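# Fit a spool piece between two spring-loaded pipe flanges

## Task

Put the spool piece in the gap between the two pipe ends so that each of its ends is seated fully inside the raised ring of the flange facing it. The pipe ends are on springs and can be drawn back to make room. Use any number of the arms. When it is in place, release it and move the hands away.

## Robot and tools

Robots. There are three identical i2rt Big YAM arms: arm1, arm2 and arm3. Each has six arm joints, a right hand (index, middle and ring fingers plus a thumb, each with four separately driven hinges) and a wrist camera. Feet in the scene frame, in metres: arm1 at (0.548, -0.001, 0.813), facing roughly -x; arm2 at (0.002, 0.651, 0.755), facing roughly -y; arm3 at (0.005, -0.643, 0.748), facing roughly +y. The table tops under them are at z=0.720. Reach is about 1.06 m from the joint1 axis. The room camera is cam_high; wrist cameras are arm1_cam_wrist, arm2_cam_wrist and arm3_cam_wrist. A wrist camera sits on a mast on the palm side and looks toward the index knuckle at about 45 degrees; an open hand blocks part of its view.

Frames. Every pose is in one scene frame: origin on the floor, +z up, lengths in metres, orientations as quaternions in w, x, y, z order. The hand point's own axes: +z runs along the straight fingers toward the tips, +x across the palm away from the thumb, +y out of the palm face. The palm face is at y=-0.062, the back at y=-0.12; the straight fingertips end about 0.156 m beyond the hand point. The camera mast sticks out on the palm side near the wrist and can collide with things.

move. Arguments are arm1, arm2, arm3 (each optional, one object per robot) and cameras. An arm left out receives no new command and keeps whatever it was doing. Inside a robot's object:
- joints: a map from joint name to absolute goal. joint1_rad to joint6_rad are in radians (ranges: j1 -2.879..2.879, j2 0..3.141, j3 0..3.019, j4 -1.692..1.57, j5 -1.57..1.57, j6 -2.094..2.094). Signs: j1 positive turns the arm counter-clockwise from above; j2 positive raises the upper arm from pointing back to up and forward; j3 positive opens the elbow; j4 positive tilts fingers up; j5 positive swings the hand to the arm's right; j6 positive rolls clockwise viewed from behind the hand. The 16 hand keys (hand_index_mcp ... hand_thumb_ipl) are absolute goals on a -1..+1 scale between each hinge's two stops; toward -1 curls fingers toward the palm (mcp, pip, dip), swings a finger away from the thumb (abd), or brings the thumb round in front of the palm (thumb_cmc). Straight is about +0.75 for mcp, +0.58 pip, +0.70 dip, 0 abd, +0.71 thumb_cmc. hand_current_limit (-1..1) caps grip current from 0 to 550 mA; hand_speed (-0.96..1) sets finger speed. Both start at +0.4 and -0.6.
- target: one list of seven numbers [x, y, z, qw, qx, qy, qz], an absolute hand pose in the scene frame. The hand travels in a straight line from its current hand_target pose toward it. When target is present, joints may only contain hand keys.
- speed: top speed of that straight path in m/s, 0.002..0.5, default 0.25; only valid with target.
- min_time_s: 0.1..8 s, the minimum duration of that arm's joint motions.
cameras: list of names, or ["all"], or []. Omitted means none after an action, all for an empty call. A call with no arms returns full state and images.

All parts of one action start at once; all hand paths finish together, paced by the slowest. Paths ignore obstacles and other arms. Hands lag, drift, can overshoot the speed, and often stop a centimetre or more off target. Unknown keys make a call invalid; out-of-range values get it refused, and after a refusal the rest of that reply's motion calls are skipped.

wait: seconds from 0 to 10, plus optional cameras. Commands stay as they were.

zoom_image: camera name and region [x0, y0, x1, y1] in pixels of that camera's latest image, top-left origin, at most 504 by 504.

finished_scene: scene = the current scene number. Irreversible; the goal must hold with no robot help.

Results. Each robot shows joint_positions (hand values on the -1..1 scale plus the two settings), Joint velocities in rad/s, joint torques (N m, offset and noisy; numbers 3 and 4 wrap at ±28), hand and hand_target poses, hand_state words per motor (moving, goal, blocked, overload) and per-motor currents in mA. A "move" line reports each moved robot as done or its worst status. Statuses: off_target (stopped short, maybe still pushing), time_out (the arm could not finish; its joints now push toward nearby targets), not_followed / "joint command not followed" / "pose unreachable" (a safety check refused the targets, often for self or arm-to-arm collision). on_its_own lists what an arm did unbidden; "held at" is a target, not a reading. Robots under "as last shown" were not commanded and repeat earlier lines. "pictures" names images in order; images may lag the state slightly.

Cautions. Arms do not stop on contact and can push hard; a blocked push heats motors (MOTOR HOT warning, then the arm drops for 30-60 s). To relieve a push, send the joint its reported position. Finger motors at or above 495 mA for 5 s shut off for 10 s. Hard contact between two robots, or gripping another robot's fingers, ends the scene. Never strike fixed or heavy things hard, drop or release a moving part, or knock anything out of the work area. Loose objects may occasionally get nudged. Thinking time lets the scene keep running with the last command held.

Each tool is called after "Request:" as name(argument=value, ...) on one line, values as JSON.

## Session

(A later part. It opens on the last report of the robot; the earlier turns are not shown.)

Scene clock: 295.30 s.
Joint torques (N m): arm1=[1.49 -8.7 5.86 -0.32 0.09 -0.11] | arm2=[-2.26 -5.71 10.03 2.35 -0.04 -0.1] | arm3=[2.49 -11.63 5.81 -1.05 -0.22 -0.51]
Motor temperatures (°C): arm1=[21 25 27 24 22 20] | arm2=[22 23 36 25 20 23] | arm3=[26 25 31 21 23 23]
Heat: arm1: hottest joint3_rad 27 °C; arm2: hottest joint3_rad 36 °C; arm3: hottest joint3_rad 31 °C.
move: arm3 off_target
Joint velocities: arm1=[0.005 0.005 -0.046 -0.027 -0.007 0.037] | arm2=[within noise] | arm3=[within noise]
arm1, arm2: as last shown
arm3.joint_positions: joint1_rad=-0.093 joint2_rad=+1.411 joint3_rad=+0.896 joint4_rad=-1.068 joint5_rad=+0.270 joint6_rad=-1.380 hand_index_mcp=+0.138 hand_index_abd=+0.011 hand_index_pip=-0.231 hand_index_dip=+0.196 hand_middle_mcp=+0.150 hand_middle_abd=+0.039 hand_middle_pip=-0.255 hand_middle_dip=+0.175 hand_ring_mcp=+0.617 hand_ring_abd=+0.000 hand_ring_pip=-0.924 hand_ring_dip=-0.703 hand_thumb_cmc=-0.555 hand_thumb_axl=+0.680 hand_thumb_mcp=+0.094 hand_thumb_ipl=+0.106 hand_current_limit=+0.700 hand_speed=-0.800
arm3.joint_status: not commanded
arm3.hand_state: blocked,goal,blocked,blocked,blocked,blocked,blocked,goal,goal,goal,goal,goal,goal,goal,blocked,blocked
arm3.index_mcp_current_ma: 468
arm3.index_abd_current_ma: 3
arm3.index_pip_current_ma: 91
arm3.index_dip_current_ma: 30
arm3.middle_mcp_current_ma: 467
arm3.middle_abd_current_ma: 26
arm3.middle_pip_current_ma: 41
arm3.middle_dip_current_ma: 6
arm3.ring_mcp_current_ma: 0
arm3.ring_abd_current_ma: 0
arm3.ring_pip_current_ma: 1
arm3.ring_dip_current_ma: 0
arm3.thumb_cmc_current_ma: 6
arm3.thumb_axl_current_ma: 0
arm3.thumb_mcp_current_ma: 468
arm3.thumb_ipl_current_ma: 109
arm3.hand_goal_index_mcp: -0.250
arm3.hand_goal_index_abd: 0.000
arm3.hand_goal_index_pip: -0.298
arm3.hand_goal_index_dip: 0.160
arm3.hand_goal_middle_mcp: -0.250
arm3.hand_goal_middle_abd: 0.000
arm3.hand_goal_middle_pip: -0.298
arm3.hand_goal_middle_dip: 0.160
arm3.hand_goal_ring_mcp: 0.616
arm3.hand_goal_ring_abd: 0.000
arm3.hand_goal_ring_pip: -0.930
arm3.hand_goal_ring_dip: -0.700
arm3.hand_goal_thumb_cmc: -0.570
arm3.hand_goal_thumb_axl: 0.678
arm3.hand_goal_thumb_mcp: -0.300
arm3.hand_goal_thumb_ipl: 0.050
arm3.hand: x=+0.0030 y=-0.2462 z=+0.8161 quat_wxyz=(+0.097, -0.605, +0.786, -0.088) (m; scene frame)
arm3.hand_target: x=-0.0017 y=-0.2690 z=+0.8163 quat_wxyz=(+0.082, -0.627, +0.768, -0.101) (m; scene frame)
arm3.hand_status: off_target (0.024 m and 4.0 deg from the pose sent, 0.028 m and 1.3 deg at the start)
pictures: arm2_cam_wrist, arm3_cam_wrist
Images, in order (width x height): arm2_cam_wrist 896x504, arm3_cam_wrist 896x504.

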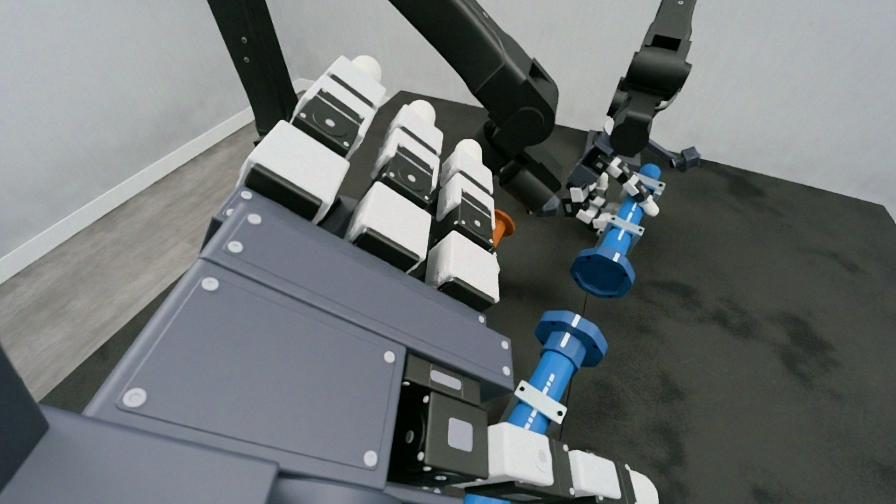

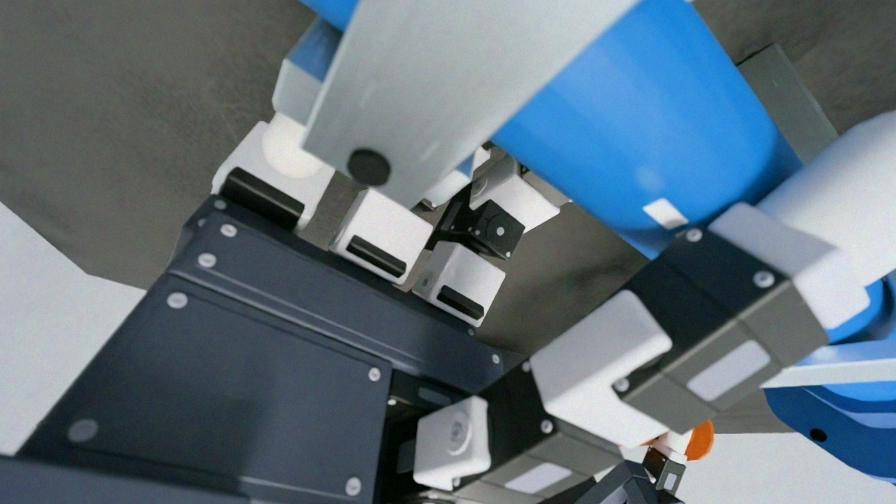

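Request:
move(arm3={"target": [0.006, -0.2400, 0.8180, -0.0826, 0.6273, -0.7677, 0.1010], "speed": 0.06}, cameras=[])

Request:
move(arm3={"joints": {"hand_middle_mcp": 0.6, "hand_speed": -0.5}}, cameras=[])

Request:
move(arm3={"joints": {"hand_middle_mcp": 0.616, "hand_middle_pip": -0.93, "hand_middle_dip": -0.7}}, cameras=["arm2_cam_wrist", "arm3_cam_wrist"])

Scene clock: 300.67 s.
Joint torques (N m): arm1=[1.44 -8.76 5.85 -0.35 0.09 -0.1] | arm2=[-2.2 -5.71 10.03 2.35 -0.04 -0.11] | arm3=[2.02 -7.82 10.44 -0.54 0.07 -0.29]
Motor temperatures (°C): arm1=[21 25 27 24 22 20] | arm2=[22 23 36 25 20 23] | arm3=[26 25 30 21 23 24]
Heat: arm1: hottest joint3_rad 27 °C; arm2: hottest joint3_rad 36 °C; arm3: hottest joint3_rad 30 °C.
move: arm3 done
Joint velocities: within noise
arm1, arm2: as last shown
arm3.joint_positions: joint1_rad=-0.100 joint2_rad=+1.436 joint3_rad=+0.920 joint4_rad=-1.083 joint5_rad=+0.265 joint6_rad=-1.415 hand_index_mcp=+0.130 hand_index_abd=+0.001 hand_index_pip=-0.231 hand_index_dip=+0.196 hand_middle_mcp=+0.142 hand_middle_abd=+0.026 hand_middle_pip=-0.249 hand_middle_dip=+0.186 hand_ring_mcp=+0.617 hand_ring_abd=+0.000 hand_ring_pip=-0.924 hand_ring_dip=-0.703 hand_thumb_cmc=-0.562 hand_thumb_axl=+0.680 hand_thumb_mcp=+0.094 hand_thumb_ipl=+0.106 hand_current_limit=+0.700 hand_speed=-0.800
arm3.joint_status: not commanded
arm3.hand_state: blocked,goal,blocked,blocked,blocked,blocked,blocked,blocked,goal,goal,goal,goal,goal,goal,blocked,blocked
arm3.index_mcp_current_ma: 468
arm3.index_abd_current_ma: 0
arm3.index_pip_current_ma: 91
arm3.index_dip_current_ma: 30
arm3.middle_mcp_current_ma: 467
arm3.middle_abd_current_ma: 13
arm3.middle_pip_current_ma: 51
arm3.middle_dip_current_ma: 17
arm3.ring_mcp_current_ma: 0
arm3.ring_abd_current_ma: 0
arm3.ring_pip_current_ma: 1
arm3.ring_dip_current_ma: 0
arm3.thumb_cmc_current_ma: 2
arm3.thumb_axl_current_ma: 0
arm3.thumb_mcp_current_ma: 468
arm3.thumb_ipl_current_ma: 109
arm3.hand_goal_index_mcp: -0.250
arm3.hand_goal_index_abd: 0.000
arm3.hand_goal_index_pip: -0.298
arm3.hand_goal_index_dip: 0.160
arm3.hand_goal_middle_mcp: -0.250
arm3.hand_goal_middle_abd: 0.000
arm3.hand_goal_middle_pip: -0.298
arm3.hand_goal_middle_dip: 0.160
arm3.hand_goal_ring_mcp: 0.616
arm3.hand_goal_ring_abd: 0.000
arm3.hand_goal_ring_pip: -0.930
arm3.hand_goal_ring_dip: -0.700
arm3.hand_goal_thumb_cmc: -0.570
arm3.hand_goal_thumb_axl: 0.678
arm3.hand_goal_thumb_mcp: -0.300
arm3.hand_goal_thumb_ipl: 0.050
arm3.hand: x=+0.0036 y=-0.2435 z=+0.8149 quat_wxyz=(+0.088, -0.617, +0.777, -0.094) (m; scene frame)
arm3.hand_target: x=+0.0061 y=-0.2401 z=+0.8180 quat_wxyz=(+0.083, -0.627, +0.768, -0.101) (m; scene frame)
arm3.hand_status: done (0.005 m and 1.9 deg from the pose sent, 0.007 m and 4.0 deg at the start)
pictures: none
No camera images: "cameras" was empty.

Scene clock: 301.50 s.
Joint torques (N m): arm1=[1.44 -8.82 5.85 -0.36 0.09 -0.09] | arm2=[-2.26 -5.6 10.04 2.33 -0.02 -0.1] | arm3=[2.14 -8.12 10.5 -0.35 0.11 -0.3]
Motor temperatures (°C): arm1=[21 25 27 24 22 20] | arm2=[22 23 36 25 20 23] | arm3=[26 25 30 21 23 24]
Heat: arm1: hottest joint3_rad 27 °C; arm2: hottest joint3_rad 36 °C; arm3: hottest joint3_rad 30 °C.
move: arm3 done
Joint velocities: within noise
arm1, arm2: as last shown
arm3.joint_positions: joint1_rad=-0.100 joint2_rad=+1.436 joint3_rad=+0.921 joint4_rad=-1.086 joint5_rad=+0.264 joint6_rad=-1.415 hand_index_mcp=+0.130 hand_index_abd=+0.005 hand_index_pip=-0.231 hand_index_dip=+0.196 hand_middle_mcp=+0.598 hand_middle_abd=+0.003 hand_middle_pip=-0.292 hand_middle_dip=+0.164 hand_ring_mcp=+0.617 hand_ring_abd=+0.000 hand_ring_pip=-0.924 hand_ring_dip=-0.703 hand_thumb_cmc=-0.561 hand_thumb_axl=+0.680 hand_thumb_mcp=+0.094 hand_thumb_ipl=+0.106 hand_current_limit=+0.700 hand_speed=-0.500
arm3.joint_status: all done
arm3.hand_state: blocked,goal,blocked,blocked,goal,goal,goal,goal,goal,goal,goal,goal,goal,goal,blocked,blocked
arm3.index_mcp_current_ma: 467
arm3.index_abd_current_ma: 1
arm3.index_pip_current_ma: 91
arm3.index_dip_current_ma: 30
arm3.middle_mcp_current_ma: 0
arm3.middle_abd_current_ma: 0
arm3.middle_pip_current_ma: 1
arm3.middle_dip_current_ma: 1
arm3.ring_mcp_current_ma: 0
arm3.ring_abd_current_ma: 0
arm3.ring_pip_current_ma: 1
arm3.ring_dip_current_ma: 0
arm3.thumb_cmc_current_ma: 3
arm3.thumb_axl_current_ma: 0
arm3.thumb_mcp_current_ma: 468
arm3.thumb_ipl_current_ma: 109
arm3.hand_goal_index_mcp: -0.250
arm3.hand_goal_index_abd: 0.000
arm3.hand_goal_index_pip: -0.298
arm3.hand_goal_index_dip: 0.160
arm3.hand_goal_middle_mcp: 0.600
arm3.hand_goal_middle_abd: 0.000
arm3.hand_goal_middle_pip: -0.298
arm3.hand_goal_middle_dip: 0.160
arm3.hand_goal_ring_mcp: 0.616
arm3.hand_goal_ring_abd: 0.000
arm3.hand_goal_ring_pip: -0.930
arm3.hand_goal_ring_dip: -0.700
arm3.hand_goal_thumb_cmc: -0.570
arm3.hand_goal_thumb_axl: 0.678
arm3.hand_goal_thumb_mcp: -0.300
arm3.hand_goal_thumb_ipl: 0.050
arm3.hand: x=+0.0034 y=-0.2438 z=+0.8152 quat_wxyz=(+0.087, -0.617, +0.776, -0.095) (m; scene frame)
arm3.hand_target: x=+0.0061 y=-0.2401 z=+0.8180 quat_wxyz=(+0.083, -0.627, +0.768, -0.101) (m; scene frame)
arm3.hand_status: not commanded
pictures: none
No camera images: "cameras" was empty.

Scene clock: 302.47 s.
Joint torques (N m): arm1=[1.49 -8.76 5.85 -0.34 0.09 -0.1] | arm2=[-2.26 -5.77 10.02 2.33 -0.03 -0.11] | arm3=[1.79 -7.82 10.47 -0.31 0.15 -0.28]
Motor temperatures (°C): arm1=[21 25 27 24 22 20] | arm2=[22 23 36 25 20 23] | arm3=[26 25 30 21 23 24]
Heat: arm1: hottest joint3_rad 27 °C; arm2: hottest joint3_rad 36 °C; arm3: hottest joint3_rad 30 °C.
move: arm3 done
Joint velocities: within noise
arm1: as last shown
arm2.joint_positions: joint1_rad=+0.502 joint2_rad=+0.846 joint3_rad=+0.713 joint4_rad=+0.106 joint5_rad=+0.174 joint6_rad=+0.656 hand_index_mcp=+0.761 hand_index_abd=+0.001 hand_index_pip=+0.577 hand_index_dip=+0.696 hand_middle_mcp=+0.760 hand_middle_abd=+0.001 hand_middle_pip=+0.577 hand_middle_dip=+0.696 hand_ring_mcp=+0.760 hand_ring_abd=+0.001 hand_ring_pip=+0.577 hand_ring_dip=+0.696 hand_thumb_cmc=+0.720 hand_thumb_axl=+0.677 hand_thumb_mcp=+0.226 hand_thumb_ipl=+0.168 hand_current_limit=+0.400 hand_speed=-0.600
arm2.joint_status: not commanded
arm2.hand_state: goal,goal,goal,goal,goal,goal,goal,goal,goal,goal,goal,goal,goal,goal,goal,goal
arm2.index_mcp_current_ma: 8
arm2.index_abd_current_ma: 0
arm2.index_pip_current_ma: 0
arm2.index_dip_current_ma: 0
arm2.middle_mcp_current_ma: 8
arm2.middle_abd_current_ma: 0
arm2.middle_pip_current_ma: 0
arm2.middle_dip_current_ma: 0
arm2.ring_mcp_current_ma: 7
arm2.ring_abd_current_ma: 1
arm2.ring_pip_current_ma: 0
arm2.ring_dip_current_ma: 0
arm2.thumb_cmc_current_ma: 6
arm2.thumb_axl_current_ma: 0
arm2.thumb_mcp_current_ma: 0
arm2.thumb_ipl_current_ma: 0
arm2.hand_goal_index_mcp: 0.754
arm2.hand_goal_index_abd: 0.000
arm2.hand_goal_index_pip: 0.576
arm2.hand_goal_index_dip: 0.696
arm2.hand_goal_middle_mcp: 0.754
arm2.hand_goal_middle_abd: 0.000
arm2.hand_goal_middle_pip: 0.576
arm2.hand_goal_middle_dip: 0.696
arm2.hand_goal_ring_mcp: 0.754
arm2.hand_goal_ring_abd: 0.000
arm2.hand_goal_ring_pip: 0.576
arm2.hand_goal_ring_dip: 0.696
arm2.hand_goal_thumb_cmc: 0.714
arm2.hand_goal_thumb_axl: 0.678
arm2.hand_goal_thumb_mcp: 0.226
arm2.hand_goal_thumb_ipl: 0.168
arm2.hand: x=+0.1370 y=+0.2205 z=+1.2050 quat_wxyz=(+0.611, +0.713, -0.107, +0.327) (m; scene frame)
arm2.hand_target: x=+0.1301 y=+0.2200 z=+1.1999 quat_wxyz=(+0.610, +0.717, -0.111, +0.319) (m; scene frame)
arm2.hand_status: not commanded
arm3.joint_positions: joint1_rad=-0.100 joint2_rad=+1.436 joint3_rad=+0.921 joint4_rad=-1.086 joint5_rad=+0.264 joint6_rad=-1.415 hand_index_mcp=+0.130 hand_index_abd=+0.005 hand_index_pip=-0.231 hand_index_dip=+0.196 hand_middle_mcp=+0.614 hand_middle_abd=+0.003 hand_middle_pip=-0.923 hand_middle_dip=-0.697 hand_ring_mcp=+0.617 hand_ring_abd=+0.000 hand_ring_pip=-0.924 hand_ring_dip=-0.703 hand_thumb_cmc=-0.561 hand_thumb_axl=+0.680 hand_thumb_mcp=+0.094 hand_thumb_ipl=+0.106 hand_current_limit=+0.700 hand_speed=-0.500
arm3.joint_status: all done
arm3.hand_state: blocked,goal,blocked,blocked,goal,goal,goal,goal,goal,goal,goal,goal,goal,goal,blocked,blocked
arm3.index_mcp_current_ma: 468
arm3.index_abd_current_ma: 1
arm3.index_pip_current_ma: 91
arm3.index_dip_current_ma: 30
arm3.middle_mcp_current_ma: 0
arm3.middle_abd_current_ma: 0
arm3.middle_pip_current_ma: 1
arm3.middle_dip_current_ma: 0
arm3.ring_mcp_current_ma: 0
arm3.ring_abd_current_ma: 0
arm3.ring_pip_current_ma: 1
arm3.ring_dip_current_ma: 0
arm3.thumb_cmc_current_ma: 3
arm3.thumb_axl_current_ma: 0
arm3.thumb_mcp_current_ma: 468
arm3.thumb_ipl_current_ma: 109
arm3.hand_goal_index_mcp: -0.250
arm3.hand_goal_index_abd: 0.000
arm3.hand_goal_index_pip: -0.298
arm3.hand_goal_index_dip: 0.160
arm3.hand_goal_middle_mcp: 0.616
arm3.hand_goal_middle_abd: 0.000
arm3.hand_goal_middle_pip: -0.930
arm3.hand_goal_middle_dip: -0.700
arm3.hand_goal_ring_mcp: 0.616
arm3.hand_goal_ring_abd: 0.000
arm3.hand_goal_ring_pip: -0.930
arm3.hand_goal_ring_dip: -0.700
arm3.hand_goal_thumb_cmc: -0.570
arm3.hand_goal_thumb_axl: 0.678
arm3.hand_goal_thumb_mcp: -0.300
arm3.hand_goal_thumb_ipl: 0.050
arm3.hand: x=+0.0034 y=-0.2438 z=+0.8152 quat_wxyz=(+0.087, -0.617, +0.776, -0.095) (m; scene frame)
arm3.hand_target: x=+0.0061 y=-0.2401 z=+0.8180 quat_wxyz=(+0.083, -0.627, +0.768, -0.101) (m; scene frame)
arm3.hand_status: not commanded
pictures: arm2_cam_wrist, arm3_cam_wrist
Images, in order (width x height): arm2_cam_wrist 896x504, arm3_cam_wrist 896x504.

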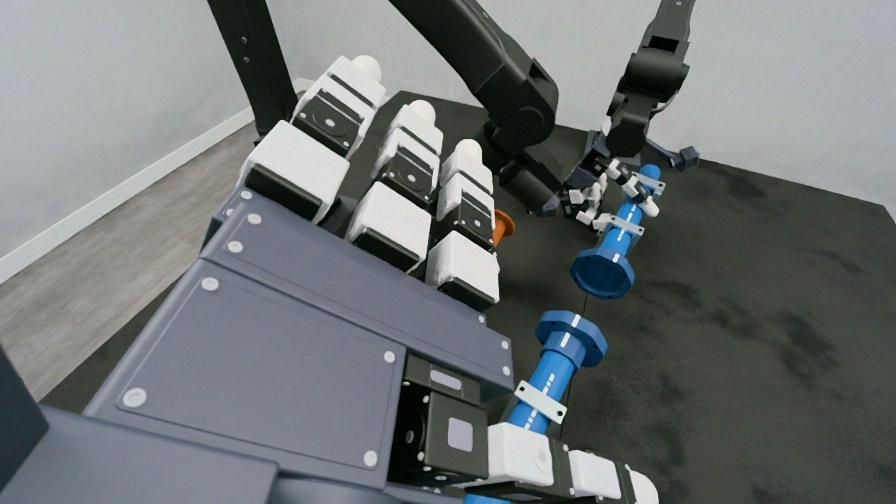

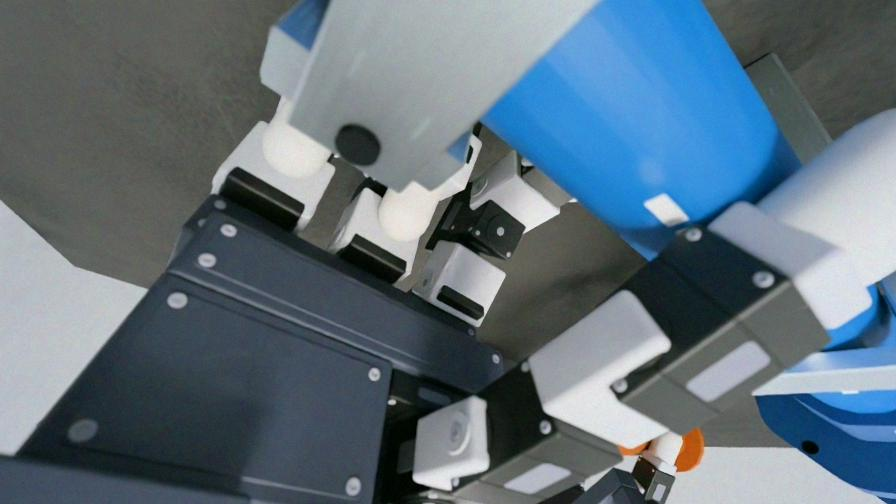

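Request:
move(arm3={"target": [0.002, -0.2620, 0.8180, -0.0826, 0.6273, -0.7677, 0.1010], "speed": 0.04}, cameras=["arm2_cam_wrist", "arm3_cam_wrist"])

Request:
zoom_image(camera="arm2_cam_wrist", region=[520, 140, 680, 400])

Scene clock: 305.23 s.
Joint torques (N m): arm1=[1.44 -8.76 5.86 -0.35 0.09 -0.1] | arm2=[-2.2 -5.71 10.03 2.33 -0.02 -0.1] | arm3=[2.84 -11.16 6.32 -0.49 -0.02 -0.34]
Motor temperatures (°C): arm1=[21 25 27 24 22 20] | arm2=[22 23 36 25 20 23] | arm3=[26 25 30 21 23 24]
Heat: arm1: hottest joint3_rad 27 °C; arm2: hottest joint3_rad 36 °C; arm3: hottest joint3_rad 30 °C.
move: arm3 off_target
Joint velocities: within noise
arm1, arm2: as last shown
arm3.joint_positions: joint1_rad=-0.100 joint2_rad=+1.422 joint3_rad=+0.913 joint4_rad=-1.086 joint5_rad=+0.267 joint6_rad=-1.404 hand_index_mcp=+0.130 hand_index_abd=+0.023 hand_index_pip=-0.218 hand_index_dip=+0.196 hand_middle_mcp=+0.614 hand_middle_abd=+0.003 hand_middle_pip=-0.923 hand_middle_dip=-0.697 hand_ring_mcp=+0.617 hand_ring_abd=+0.000 hand_ring_pip=-0.924 hand_ring_dip=-0.703 hand_thumb_cmc=-0.555 hand_thumb_axl=+0.680 hand_thumb_mcp=+0.089 hand_thumb_ipl=+0.106 hand_current_limit=+0.700 hand_speed=-0.500
arm3.joint_status: not commanded
arm3.hand_state: blocked,blocked,blocked,blocked,goal,goal,goal,goal,goal,goal,goal,goal,goal,goal,blocked,blocked
arm3.index_mcp_current_ma: 467
arm3.index_abd_current_ma: 10
arm3.index_pip_current_ma: 124
arm3.index_dip_current_ma: 30
arm3.middle_mcp_current_ma: 0
arm3.middle_abd_current_ma: 0
arm3.middle_pip_current_ma: 1
arm3.middle_dip_current_ma: 0
arm3.ring_mcp_current_ma: 0
arm3.ring_abd_current_ma: 0
arm3.ring_pip_current_ma: 1
arm3.ring_dip_current_ma: 0
arm3.thumb_cmc_current_ma: 6
arm3.thumb_axl_current_ma: 0
arm3.thumb_mcp_current_ma: 468
arm3.thumb_ipl_current_ma: 109
arm3.hand_goal_index_mcp: -0.250
arm3.hand_goal_index_abd: 0.000
arm3.hand_goal_index_pip: -0.298
arm3.hand_goal_index_dip: 0.160
arm3.hand_goal_middle_mcp: 0.616
arm3.hand_goal_middle_abd: 0.000
arm3.hand_goal_middle_pip: -0.930
arm3.hand_goal_middle_dip: -0.700
arm3.hand_goal_ring_mcp: 0.616
arm3.hand_goal_ring_abd: 0.000
arm3.hand_goal_ring_pip: -0.930
arm3.hand_goal_ring_dip: -0.700
arm3.hand_goal_thumb_cmc: -0.570
arm3.hand_goal_thumb_axl: 0.678
arm3.hand_goal_thumb_mcp: -0.300
arm3.hand_goal_thumb_ipl: 0.050
arm3.hand: x=+0.0041 y=-0.2460 z=+0.8173 quat_wxyz=(+0.091, -0.612, +0.780, -0.093) (m; scene frame)
arm3.hand_target: x=+0.0020 y=-0.2615 z=+0.8177 quat_wxyz=(+0.083, -0.627, +0.768, -0.101) (m; scene frame)
arm3.hand_status: off_target (0.016 m and 2.6 deg from the pose sent, 0.018 m and 1.8 deg at the start)
pictures: arm2_cam_wrist, arm3_cam_wrist
Images, in order (width x height): arm2_cam_wrist 896x504, arm3_cam_wrist 896x504.

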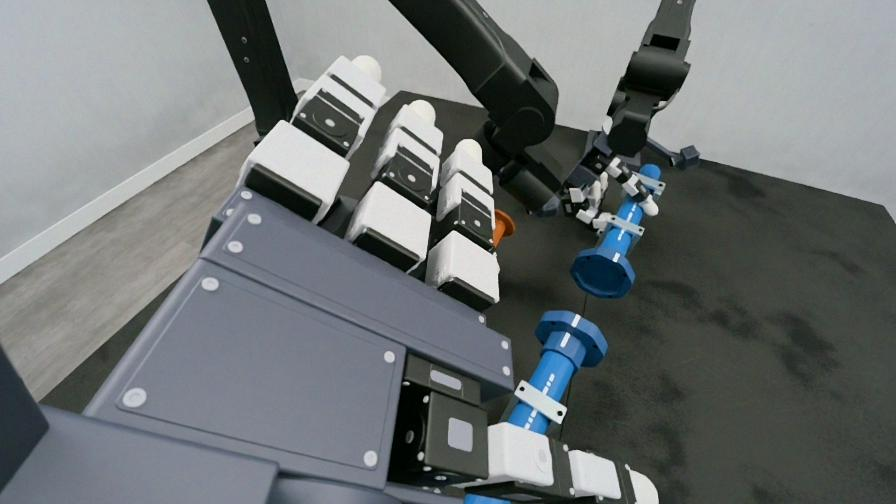

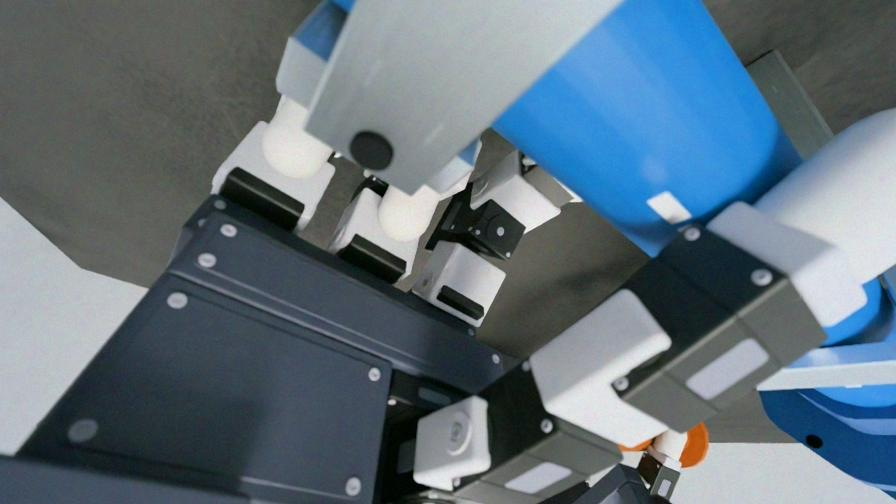

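Scaled by 1.938 from the camera's 896x504 image, which has a finer 1280x720 frame.

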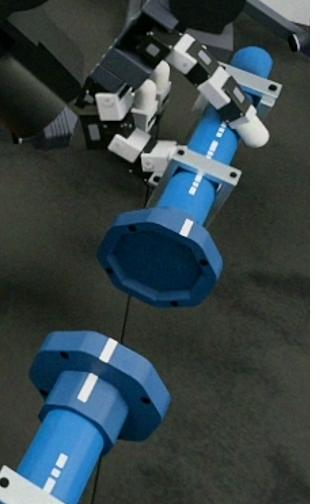

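Request:
move(arm3={"target": [-0.002, -0.2850, 0.8200, -0.0826, 0.6273, -0.7677, 0.1010], "speed": 0.05}, cameras=["arm2_cam_wrist", "arm3_cam_wrist"])

Request:
zoom_image(camera="arm2_cam_wrist", region=[520, 140, 680, 400])

Scene clock: 307.40 s.
Joint torques (N m): arm1=[1.49 -8.64 5.86 -0.32 0.09 -0.11] | arm2=[-2.32 -5.77 10.03 2.35 -0.03 -0.1] | arm3=[3.14 -10.34 6.11 -0.76 0 -0.53]
Motor temperatures (°C): arm1=[21 25 27 24 22 20] | arm2=[22 23 36 25 20 23] | arm3=[26 25 30 21 23 24]
Heat: arm1: hottest joint3_rad 27 °C; arm2: hottest joint3_rad 36 °C; arm3: hottest joint3_rad 30 °C.
move: arm3 off_target
Joint velocities: within noise
arm1, arm2: as last shown
arm3.joint_positions: joint1_rad=-0.100 joint2_rad=+1.359 joint3_rad=+0.860 joint4_rad=-1.086 joint5_rad=+0.266 joint6_rad=-1.384 hand_index_mcp=+0.130 hand_index_abd=+0.024 hand_index_pip=-0.199 hand_index_dip=+0.209 hand_middle_mcp=+0.614 hand_middle_abd=+0.003 hand_middle_pip=-0.923 hand_middle_dip=-0.697 hand_ring_mcp=+0.617 hand_ring_abd=+0.000 hand_ring_pip=-0.924 hand_ring_dip=-0.703 hand_thumb_cmc=-0.522 hand_thumb_axl=+0.687 hand_thumb_mcp=+0.082 hand_thumb_ipl=+0.106 hand_current_limit=+0.700 hand_speed=-0.500
arm3.joint_status: not commanded
arm3.hand_state: blocked,blocked,blocked,blocked,goal,goal,goal,goal,goal,goal,goal,goal,blocked,goal,blocked,blocked
arm3.index_mcp_current_ma: 468
arm3.index_abd_current_ma: 11
arm3.index_pip_current_ma: 182
arm3.index_dip_current_ma: 51
arm3.middle_mcp_current_ma: 0
arm3.middle_abd_current_ma: 0
arm3.middle_pip_current_ma: 1
arm3.middle_dip_current_ma: 0
arm3.ring_mcp_current_ma: 0
arm3.ring_abd_current_ma: 0
arm3.ring_pip_current_ma: 1
arm3.ring_dip_current_ma: 0
arm3.thumb_cmc_current_ma: 51
arm3.thumb_axl_current_ma: 3
arm3.thumb_mcp_current_ma: 468
arm3.thumb_ipl_current_ma: 109
arm3.hand_goal_index_mcp: -0.250
arm3.hand_goal_index_abd: 0.000
arm3.hand_goal_index_pip: -0.298
arm3.hand_goal_index_dip: 0.160
arm3.hand_goal_middle_mcp: 0.616
arm3.hand_goal_middle_abd: 0.000
arm3.hand_goal_middle_pip: -0.930
arm3.hand_goal_middle_dip: -0.700
arm3.hand_goal_ring_mcp: 0.616
arm3.hand_goal_ring_abd: 0.000
arm3.hand_goal_ring_pip: -0.930
arm3.hand_goal_ring_dip: -0.700
arm3.hand_goal_thumb_cmc: -0.570
arm3.hand_goal_thumb_axl: 0.678
arm3.hand_goal_thumb_mcp: -0.300
arm3.hand_goal_thumb_ipl: 0.050
arm3.hand: x=+0.0034 y=-0.2642 z=+0.8209 quat_wxyz=(+0.095, -0.604, +0.786, -0.089) (m; scene frame)
arm3.hand_target: x=-0.0017 y=-0.2844 z=+0.8195 quat_wxyz=(+0.082, -0.627, +0.768, -0.101) (m; scene frame)
arm3.hand_status: off_target (0.021 m and 4.0 deg from the pose sent, 0.040 m and 2.6 deg at the start)
pictures: arm2_cam_wrist, arm3_cam_wrist
Images, in order (width x height): arm2_cam_wrist 896x504, arm3_cam_wrist 896x504.

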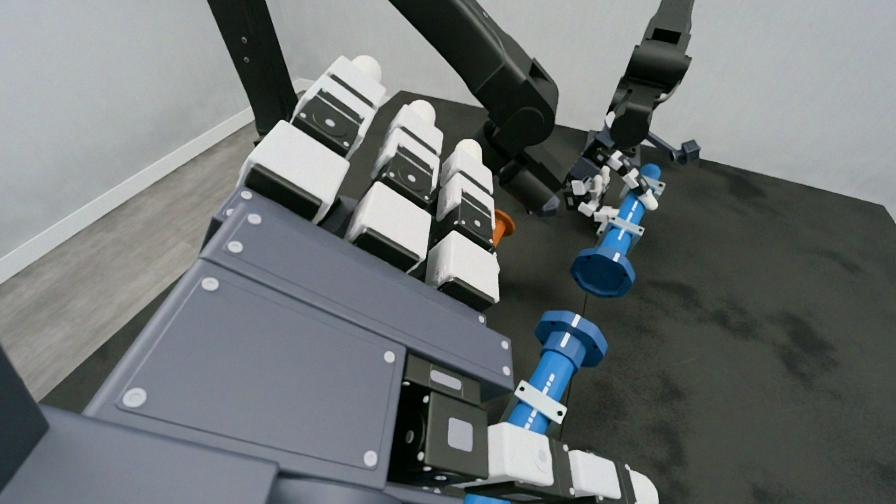

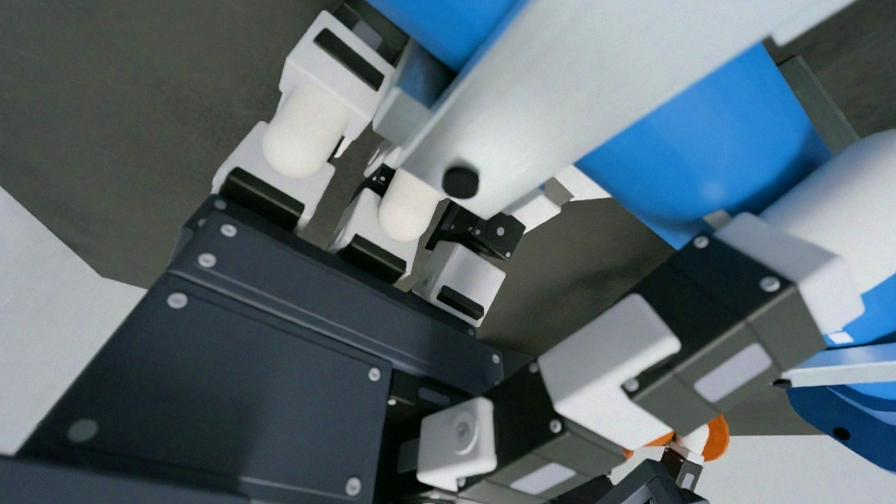

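Scaled by 1.938 from the camera's 896x504 image, which has a finer 1280x720 frame.

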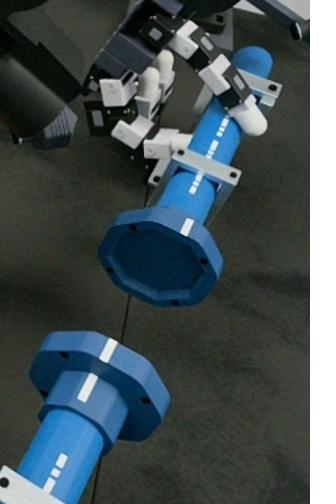

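Request:
zoom_image(camera="arm2_cam_wrist", region=[560, 220, 660, 310])

Scaled by 5.040 from the camera's 896x504 image, which has a finer 1280x720 frame.

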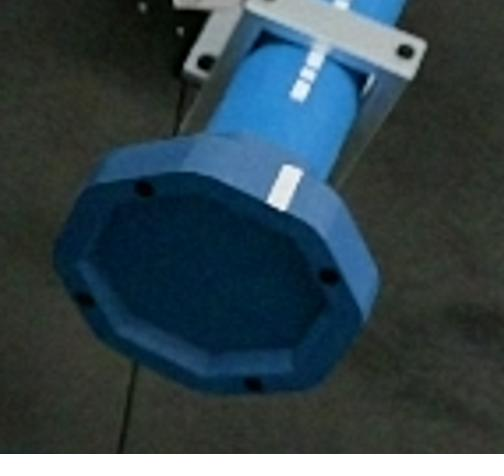

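Request:
move(arm3={"joints": {"hand_index_mcp": 0.36, "hand_thumb_mcp": 0.2, "hand_middle_pip": -0.3, "hand_middle_dip": 0.16}}, cameras=["arm2_cam_wrist"])

Request:
zoom_image(camera="arm2_cam_wrist", region=[560, 220, 660, 310])

Request:
move(arm3={"target": [0.006, -0.2220, 0.8180, -0.0826, 0.6273, -0.7677, 0.1010], "speed": 0.08}, cameras=["arm3_cam_wrist", "arm2_cam_wrist"])

Request:
zoom_image(camera="arm2_cam_wrist", region=[560, 100, 700, 250])

Scene clock: 319.83 s.
Joint torques (N m): arm1=[1.44 -8.76 5.87 -0.32 0.08 -0.1] | arm2=[-2.08 -5.71 10.02 2.33 -0.03 -0.11] | arm3=[3.02 -8.47 7.32 0.14 0.02 -0.06]
Motor temperatures (°C): arm1=[21 25 27 24 22 20] | arm2=[22 23 36 25 20 23] | arm3=[26 25 29 21 22 24]
Heat: arm1: hottest joint3_rad 27 °C; arm2: hottest joint3_rad 36 °C; arm3: hottest joint3_rad 29 °C.
move: arm3 done
Joint velocities: within noise
arm1, arm2: as last shown
arm3.joint_positions: joint1_rad=-0.100 joint2_rad=+1.341 joint3_rad=+0.846 joint4_rad=-1.110 joint5_rad=+0.266 joint6_rad=-1.426 hand_index_mcp=+0.361 hand_index_abd=+0.003 hand_index_pip=-0.290 hand_index_dip=+0.164 hand_middle_mcp=+0.614 hand_middle_abd=+0.003 hand_middle_pip=-0.301 hand_middle_dip=+0.157 hand_ring_mcp=+0.617 hand_ring_abd=+0.000 hand_ring_pip=-0.924 hand_ring_dip=-0.703 hand_thumb_cmc=-0.567 hand_thumb_axl=+0.680 hand_thumb_mcp=+0.189 hand_thumb_ipl=+0.051 hand_current_limit=+0.700 hand_speed=-0.500
arm3.joint_status: all done
arm3.hand_state: goal,goal,goal,goal,goal,goal,goal,goal,goal,goal,goal,goal,goal,goal,goal,goal
arm3.index_mcp_current_ma: 0
arm3.index_abd_current_ma: 0
arm3.index_pip_current_ma: 2
arm3.index_dip_current_ma: 1
arm3.middle_mcp_current_ma: 0
arm3.middle_abd_current_ma: 0
arm3.middle_pip_current_ma: 0
arm3.middle_dip_current_ma: 0
arm3.ring_mcp_current_ma: 0
arm3.ring_abd_current_ma: 0
arm3.ring_pip_current_ma: 1
arm3.ring_dip_current_ma: 0
arm3.thumb_cmc_current_ma: 0
arm3.thumb_axl_current_ma: 0
arm3.thumb_mcp_current_ma: -5
arm3.thumb_ipl_current_ma: 0
arm3.hand_goal_index_mcp: 0.360
arm3.hand_goal_index_abd: 0.000
arm3.hand_goal_index_pip: -0.298
arm3.hand_goal_index_dip: 0.160
arm3.hand_goal_middle_mcp: 0.616
arm3.hand_goal_middle_abd: 0.000
arm3.hand_goal_middle_pip: -0.300
arm3.hand_goal_middle_dip: 0.160
arm3.hand_goal_ring_mcp: 0.616
arm3.hand_goal_ring_abd: 0.000
arm3.hand_goal_ring_pip: -0.930
arm3.hand_goal_ring_dip: -0.700
arm3.hand_goal_thumb_cmc: -0.570
arm3.hand_goal_thumb_axl: 0.678
arm3.hand_goal_thumb_mcp: 0.200
arm3.hand_goal_thumb_ipl: 0.050
arm3.on_its_own: hand_thumb_ipl moved -0.054 to your old target +0.050
arm3.hand: x=+0.0008 y=-0.2789 z=+0.8210 quat_wxyz=(+0.086, -0.621, +0.773, -0.098) (m; scene frame)
arm3.hand_target: x=-0.0017 y=-0.2843 z=+0.8196 quat_wxyz=(+0.082, -0.627, +0.768, -0.101) (m; scene frame)
arm3.hand_status: not commanded
pictures: arm2_cam_wrist
Images, in order (width x height): arm2_cam_wrist 896x504.

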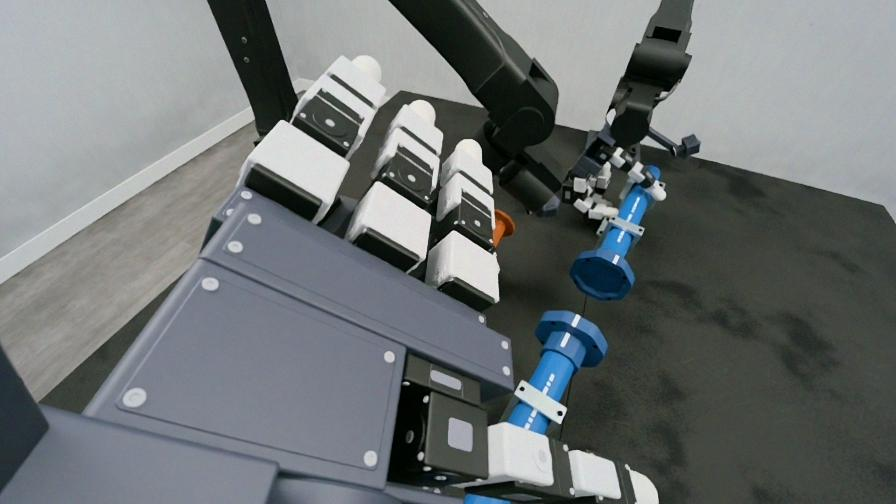

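Scaled by 5.040 from the camera's 896x504 image, which has a finer 1280x720 frame.

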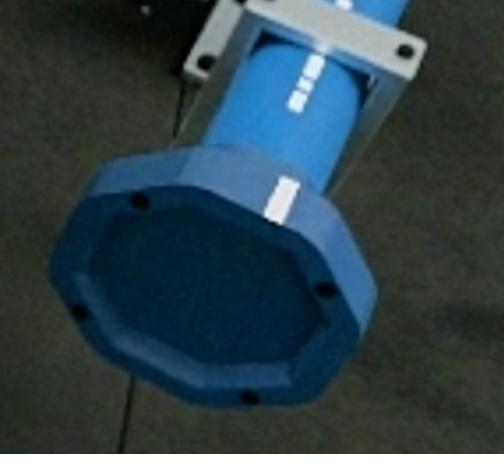

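Scene clock: 321.20 s.
Joint torques (N m): arm1=[1.44 -8.7 5.87 -0.35 0.09 -0.11] | arm2=[-2.2 -5.77 10.02 2.33 -0.03 -0.1] | arm3=[2.61 -9.23 12 0.17 0.11 -0.08]
Motor temperatures (°C): arm1=[21 25 27 24 22 20] | arm2=[22 23 36 25 20 23] | arm3=[26 25 29 21 22 24]
Heat: arm1: hottest joint3_rad 27 °C; arm2: hottest joint3_rad 36 °C; arm3: hottest joint3_rad 29 °C.
move: arm3 off_target
Joint velocities: within noise
arm1.joint_positions: joint1_rad=+0.075 joint2_rad=+1.522 joint3_rad=+0.891 joint4_rad=-1.487 joint5_rad=-0.078 joint6_rad=+0.136 hand_index_mcp=+0.244 hand_index_abd=-0.014 hand_index_pip=-0.296 hand_index_dip=+0.136 hand_middle_mcp=+0.169 hand_middle_abd=-0.001 hand_middle_pip=-0.294 hand_middle_dip=+0.153 hand_ring_mcp=+0.612 hand_ring_abd=+0.001 hand_ring_pip=-0.924 hand_ring_dip=-0.698 hand_thumb_cmc=-0.522 hand_thumb_axl=+0.687 hand_thumb_mcp=+0.018 hand_thumb_ipl=+0.069 hand_current_limit=+0.400 hand_speed=-0.800
arm1.joint_status: not commanded
arm1.hand_state: blocked,goal,blocked,goal,blocked,goal,blocked,blocked,goal,goal,goal,goal,blocked,goal,blocked,blocked
arm1.index_mcp_current_ma: 385
arm1.index_abd_current_ma: -2
arm1.index_pip_current_ma: 59
arm1.index_dip_current_ma: 4
arm1.middle_mcp_current_ma: 385
arm1.middle_abd_current_ma: 0
arm1.middle_pip_current_ma: 62
arm1.middle_dip_current_ma: 16
arm1.ring_mcp_current_ma: 0
arm1.ring_abd_current_ma: 0
arm1.ring_pip_current_ma: 1
arm1.ring_dip_current_ma: 0
arm1.thumb_cmc_current_ma: 34
arm1.thumb_axl_current_ma: 2
arm1.thumb_mcp_current_ma: 385
arm1.thumb_ipl_current_ma: 62
arm1.hand_goal_index_mcp: -0.100
arm1.hand_goal_index_abd: 0.000
arm1.hand_goal_index_pip: -0.360
arm1.hand_goal_index_dip: 0.120
arm1.hand_goal_middle_mcp: -0.080
arm1.hand_goal_middle_abd: 0.000
arm1.hand_goal_middle_pip: -0.360
arm1.hand_goal_middle_dip: 0.120
arm1.hand_goal_ring_mcp: 0.616
arm1.hand_goal_ring_abd: 0.000
arm1.hand_goal_ring_pip: -0.930
arm1.hand_goal_ring_dip: -0.700
arm1.hand_goal_thumb_cmc: -0.570
arm1.hand_goal_thumb_axl: 0.678
arm1.hand_goal_thumb_mcp: -0.280
arm1.hand_goal_thumb_ipl: 0.020
arm1.hand: x=+0.2284 y=-0.0134 z=+0.8447 quat_wxyz=(-0.190, +0.662, -0.699, +0.196) (m; scene frame)
arm1.hand_target: x=+0.2250 y=-0.0120 z=+0.8500 quat_wxyz=(-0.178, +0.665, -0.701, +0.188) (m; scene frame)
arm1.hand_status: not commanded
arm2: as last shown
arm3.joint_positions: joint1_rad=-0.100 joint2_rad=+1.485 joint3_rad=+0.950 joint4_rad=-1.110 joint5_rad=+0.264 joint6_rad=-1.436 hand_index_mcp=+0.361 hand_index_abd=+0.003 hand_index_pip=-0.291 hand_index_dip=+0.164 hand_middle_mcp=+0.614 hand_middle_abd=+0.003 hand_middle_pip=-0.301 hand_middle_dip=+0.157 hand_ring_mcp=+0.617 hand_ring_abd=+0.000 hand_ring_pip=-0.924 hand_ring_dip=-0.703 hand_thumb_cmc=-0.572 hand_thumb_axl=+0.679 hand_thumb_mcp=+0.198 hand_thumb_ipl=+0.051 hand_current_limit=+0.700 hand_speed=-0.500
arm3.joint_status: not commanded
arm3.hand_state: goal,goal,goal,goal,goal,goal,goal,goal,goal,goal,goal,goal,goal,goal,goal,goal
arm3.index_mcp_current_ma: 0
arm3.index_abd_current_ma: 0
arm3.index_pip_current_ma: 2
arm3.index_dip_current_ma: 1
arm3.middle_mcp_current_ma: 0
arm3.middle_abd_current_ma: 0
arm3.middle_pip_current_ma: 0
arm3.middle_dip_current_ma: 0
arm3.ring_mcp_current_ma: 0
arm3.ring_abd_current_ma: 0
arm3.ring_pip_current_ma: 1
arm3.ring_dip_current_ma: 0
arm3.thumb_cmc_current_ma: 0
arm3.thumb_axl_current_ma: 0
arm3.thumb_mcp_current_ma: 0
arm3.thumb_ipl_current_ma: 0
arm3.hand_goal_index_mcp: 0.360
arm3.hand_goal_index_abd: 0.000
arm3.hand_goal_index_pip: -0.298
arm3.hand_goal_index_dip: 0.160
arm3.hand_goal_middle_mcp: 0.616
arm3.hand_goal_middle_abd: 0.000
arm3.hand_goal_middle_pip: -0.300
arm3.hand_goal_middle_dip: 0.160
arm3.hand_goal_ring_mcp: 0.616
arm3.hand_goal_ring_abd: 0.000
arm3.hand_goal_ring_pip: -0.930
arm3.hand_goal_ring_dip: -0.700
arm3.hand_goal_thumb_cmc: -0.570
arm3.hand_goal_thumb_axl: 0.678
arm3.hand_goal_thumb_mcp: 0.200
arm3.hand_goal_thumb_ipl: 0.050
arm3.hand: x=+0.0028 y=-0.2420 z=+0.8064 quat_wxyz=(+0.071, -0.627, +0.768, -0.112) (m; scene frame)
arm3.hand_target: x=+0.0060 y=-0.2227 z=+0.8183 quat_wxyz=(+0.083, -0.627, +0.768, -0.101) (m; scene frame)
arm3.hand_status: off_target (0.023 m and 1.8 deg from the pose sent, 0.057 m and 1.1 deg at the start)
pictures: arm2_cam_wrist, arm3_cam_wrist
Images, in order (width x height): arm2_cam_wrist 896x504, arm3_cam_wrist 896x504.

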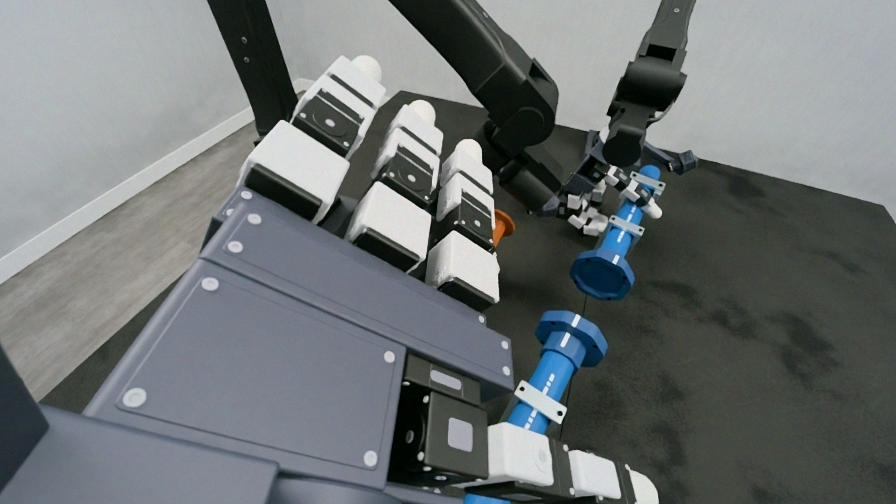

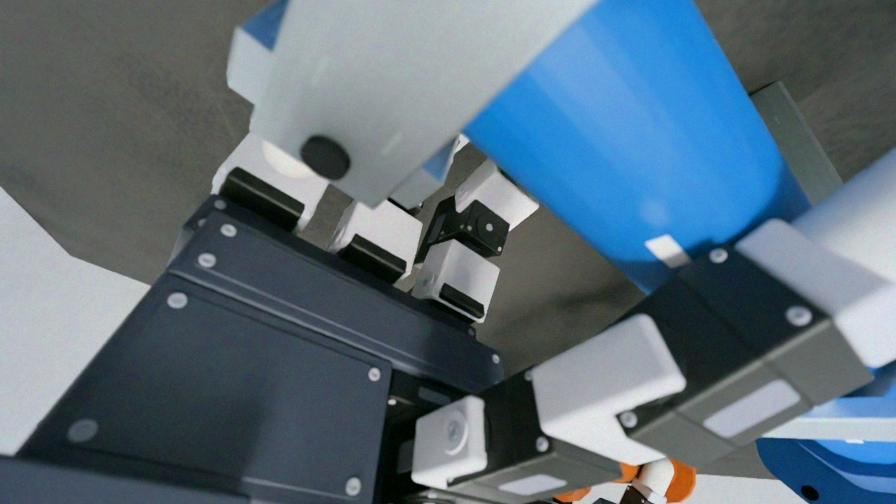

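Scaled by 3.360 from the camera's 896x504 image, which has a finer 1280x720 frame.

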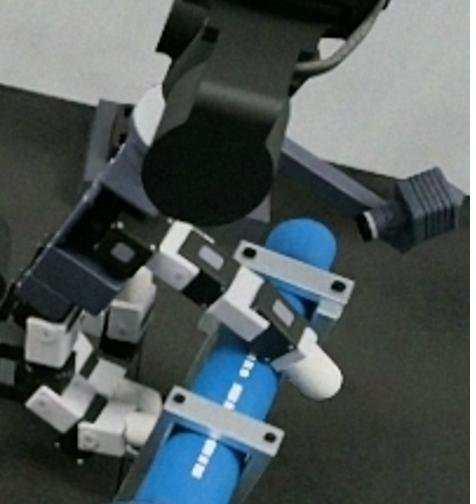

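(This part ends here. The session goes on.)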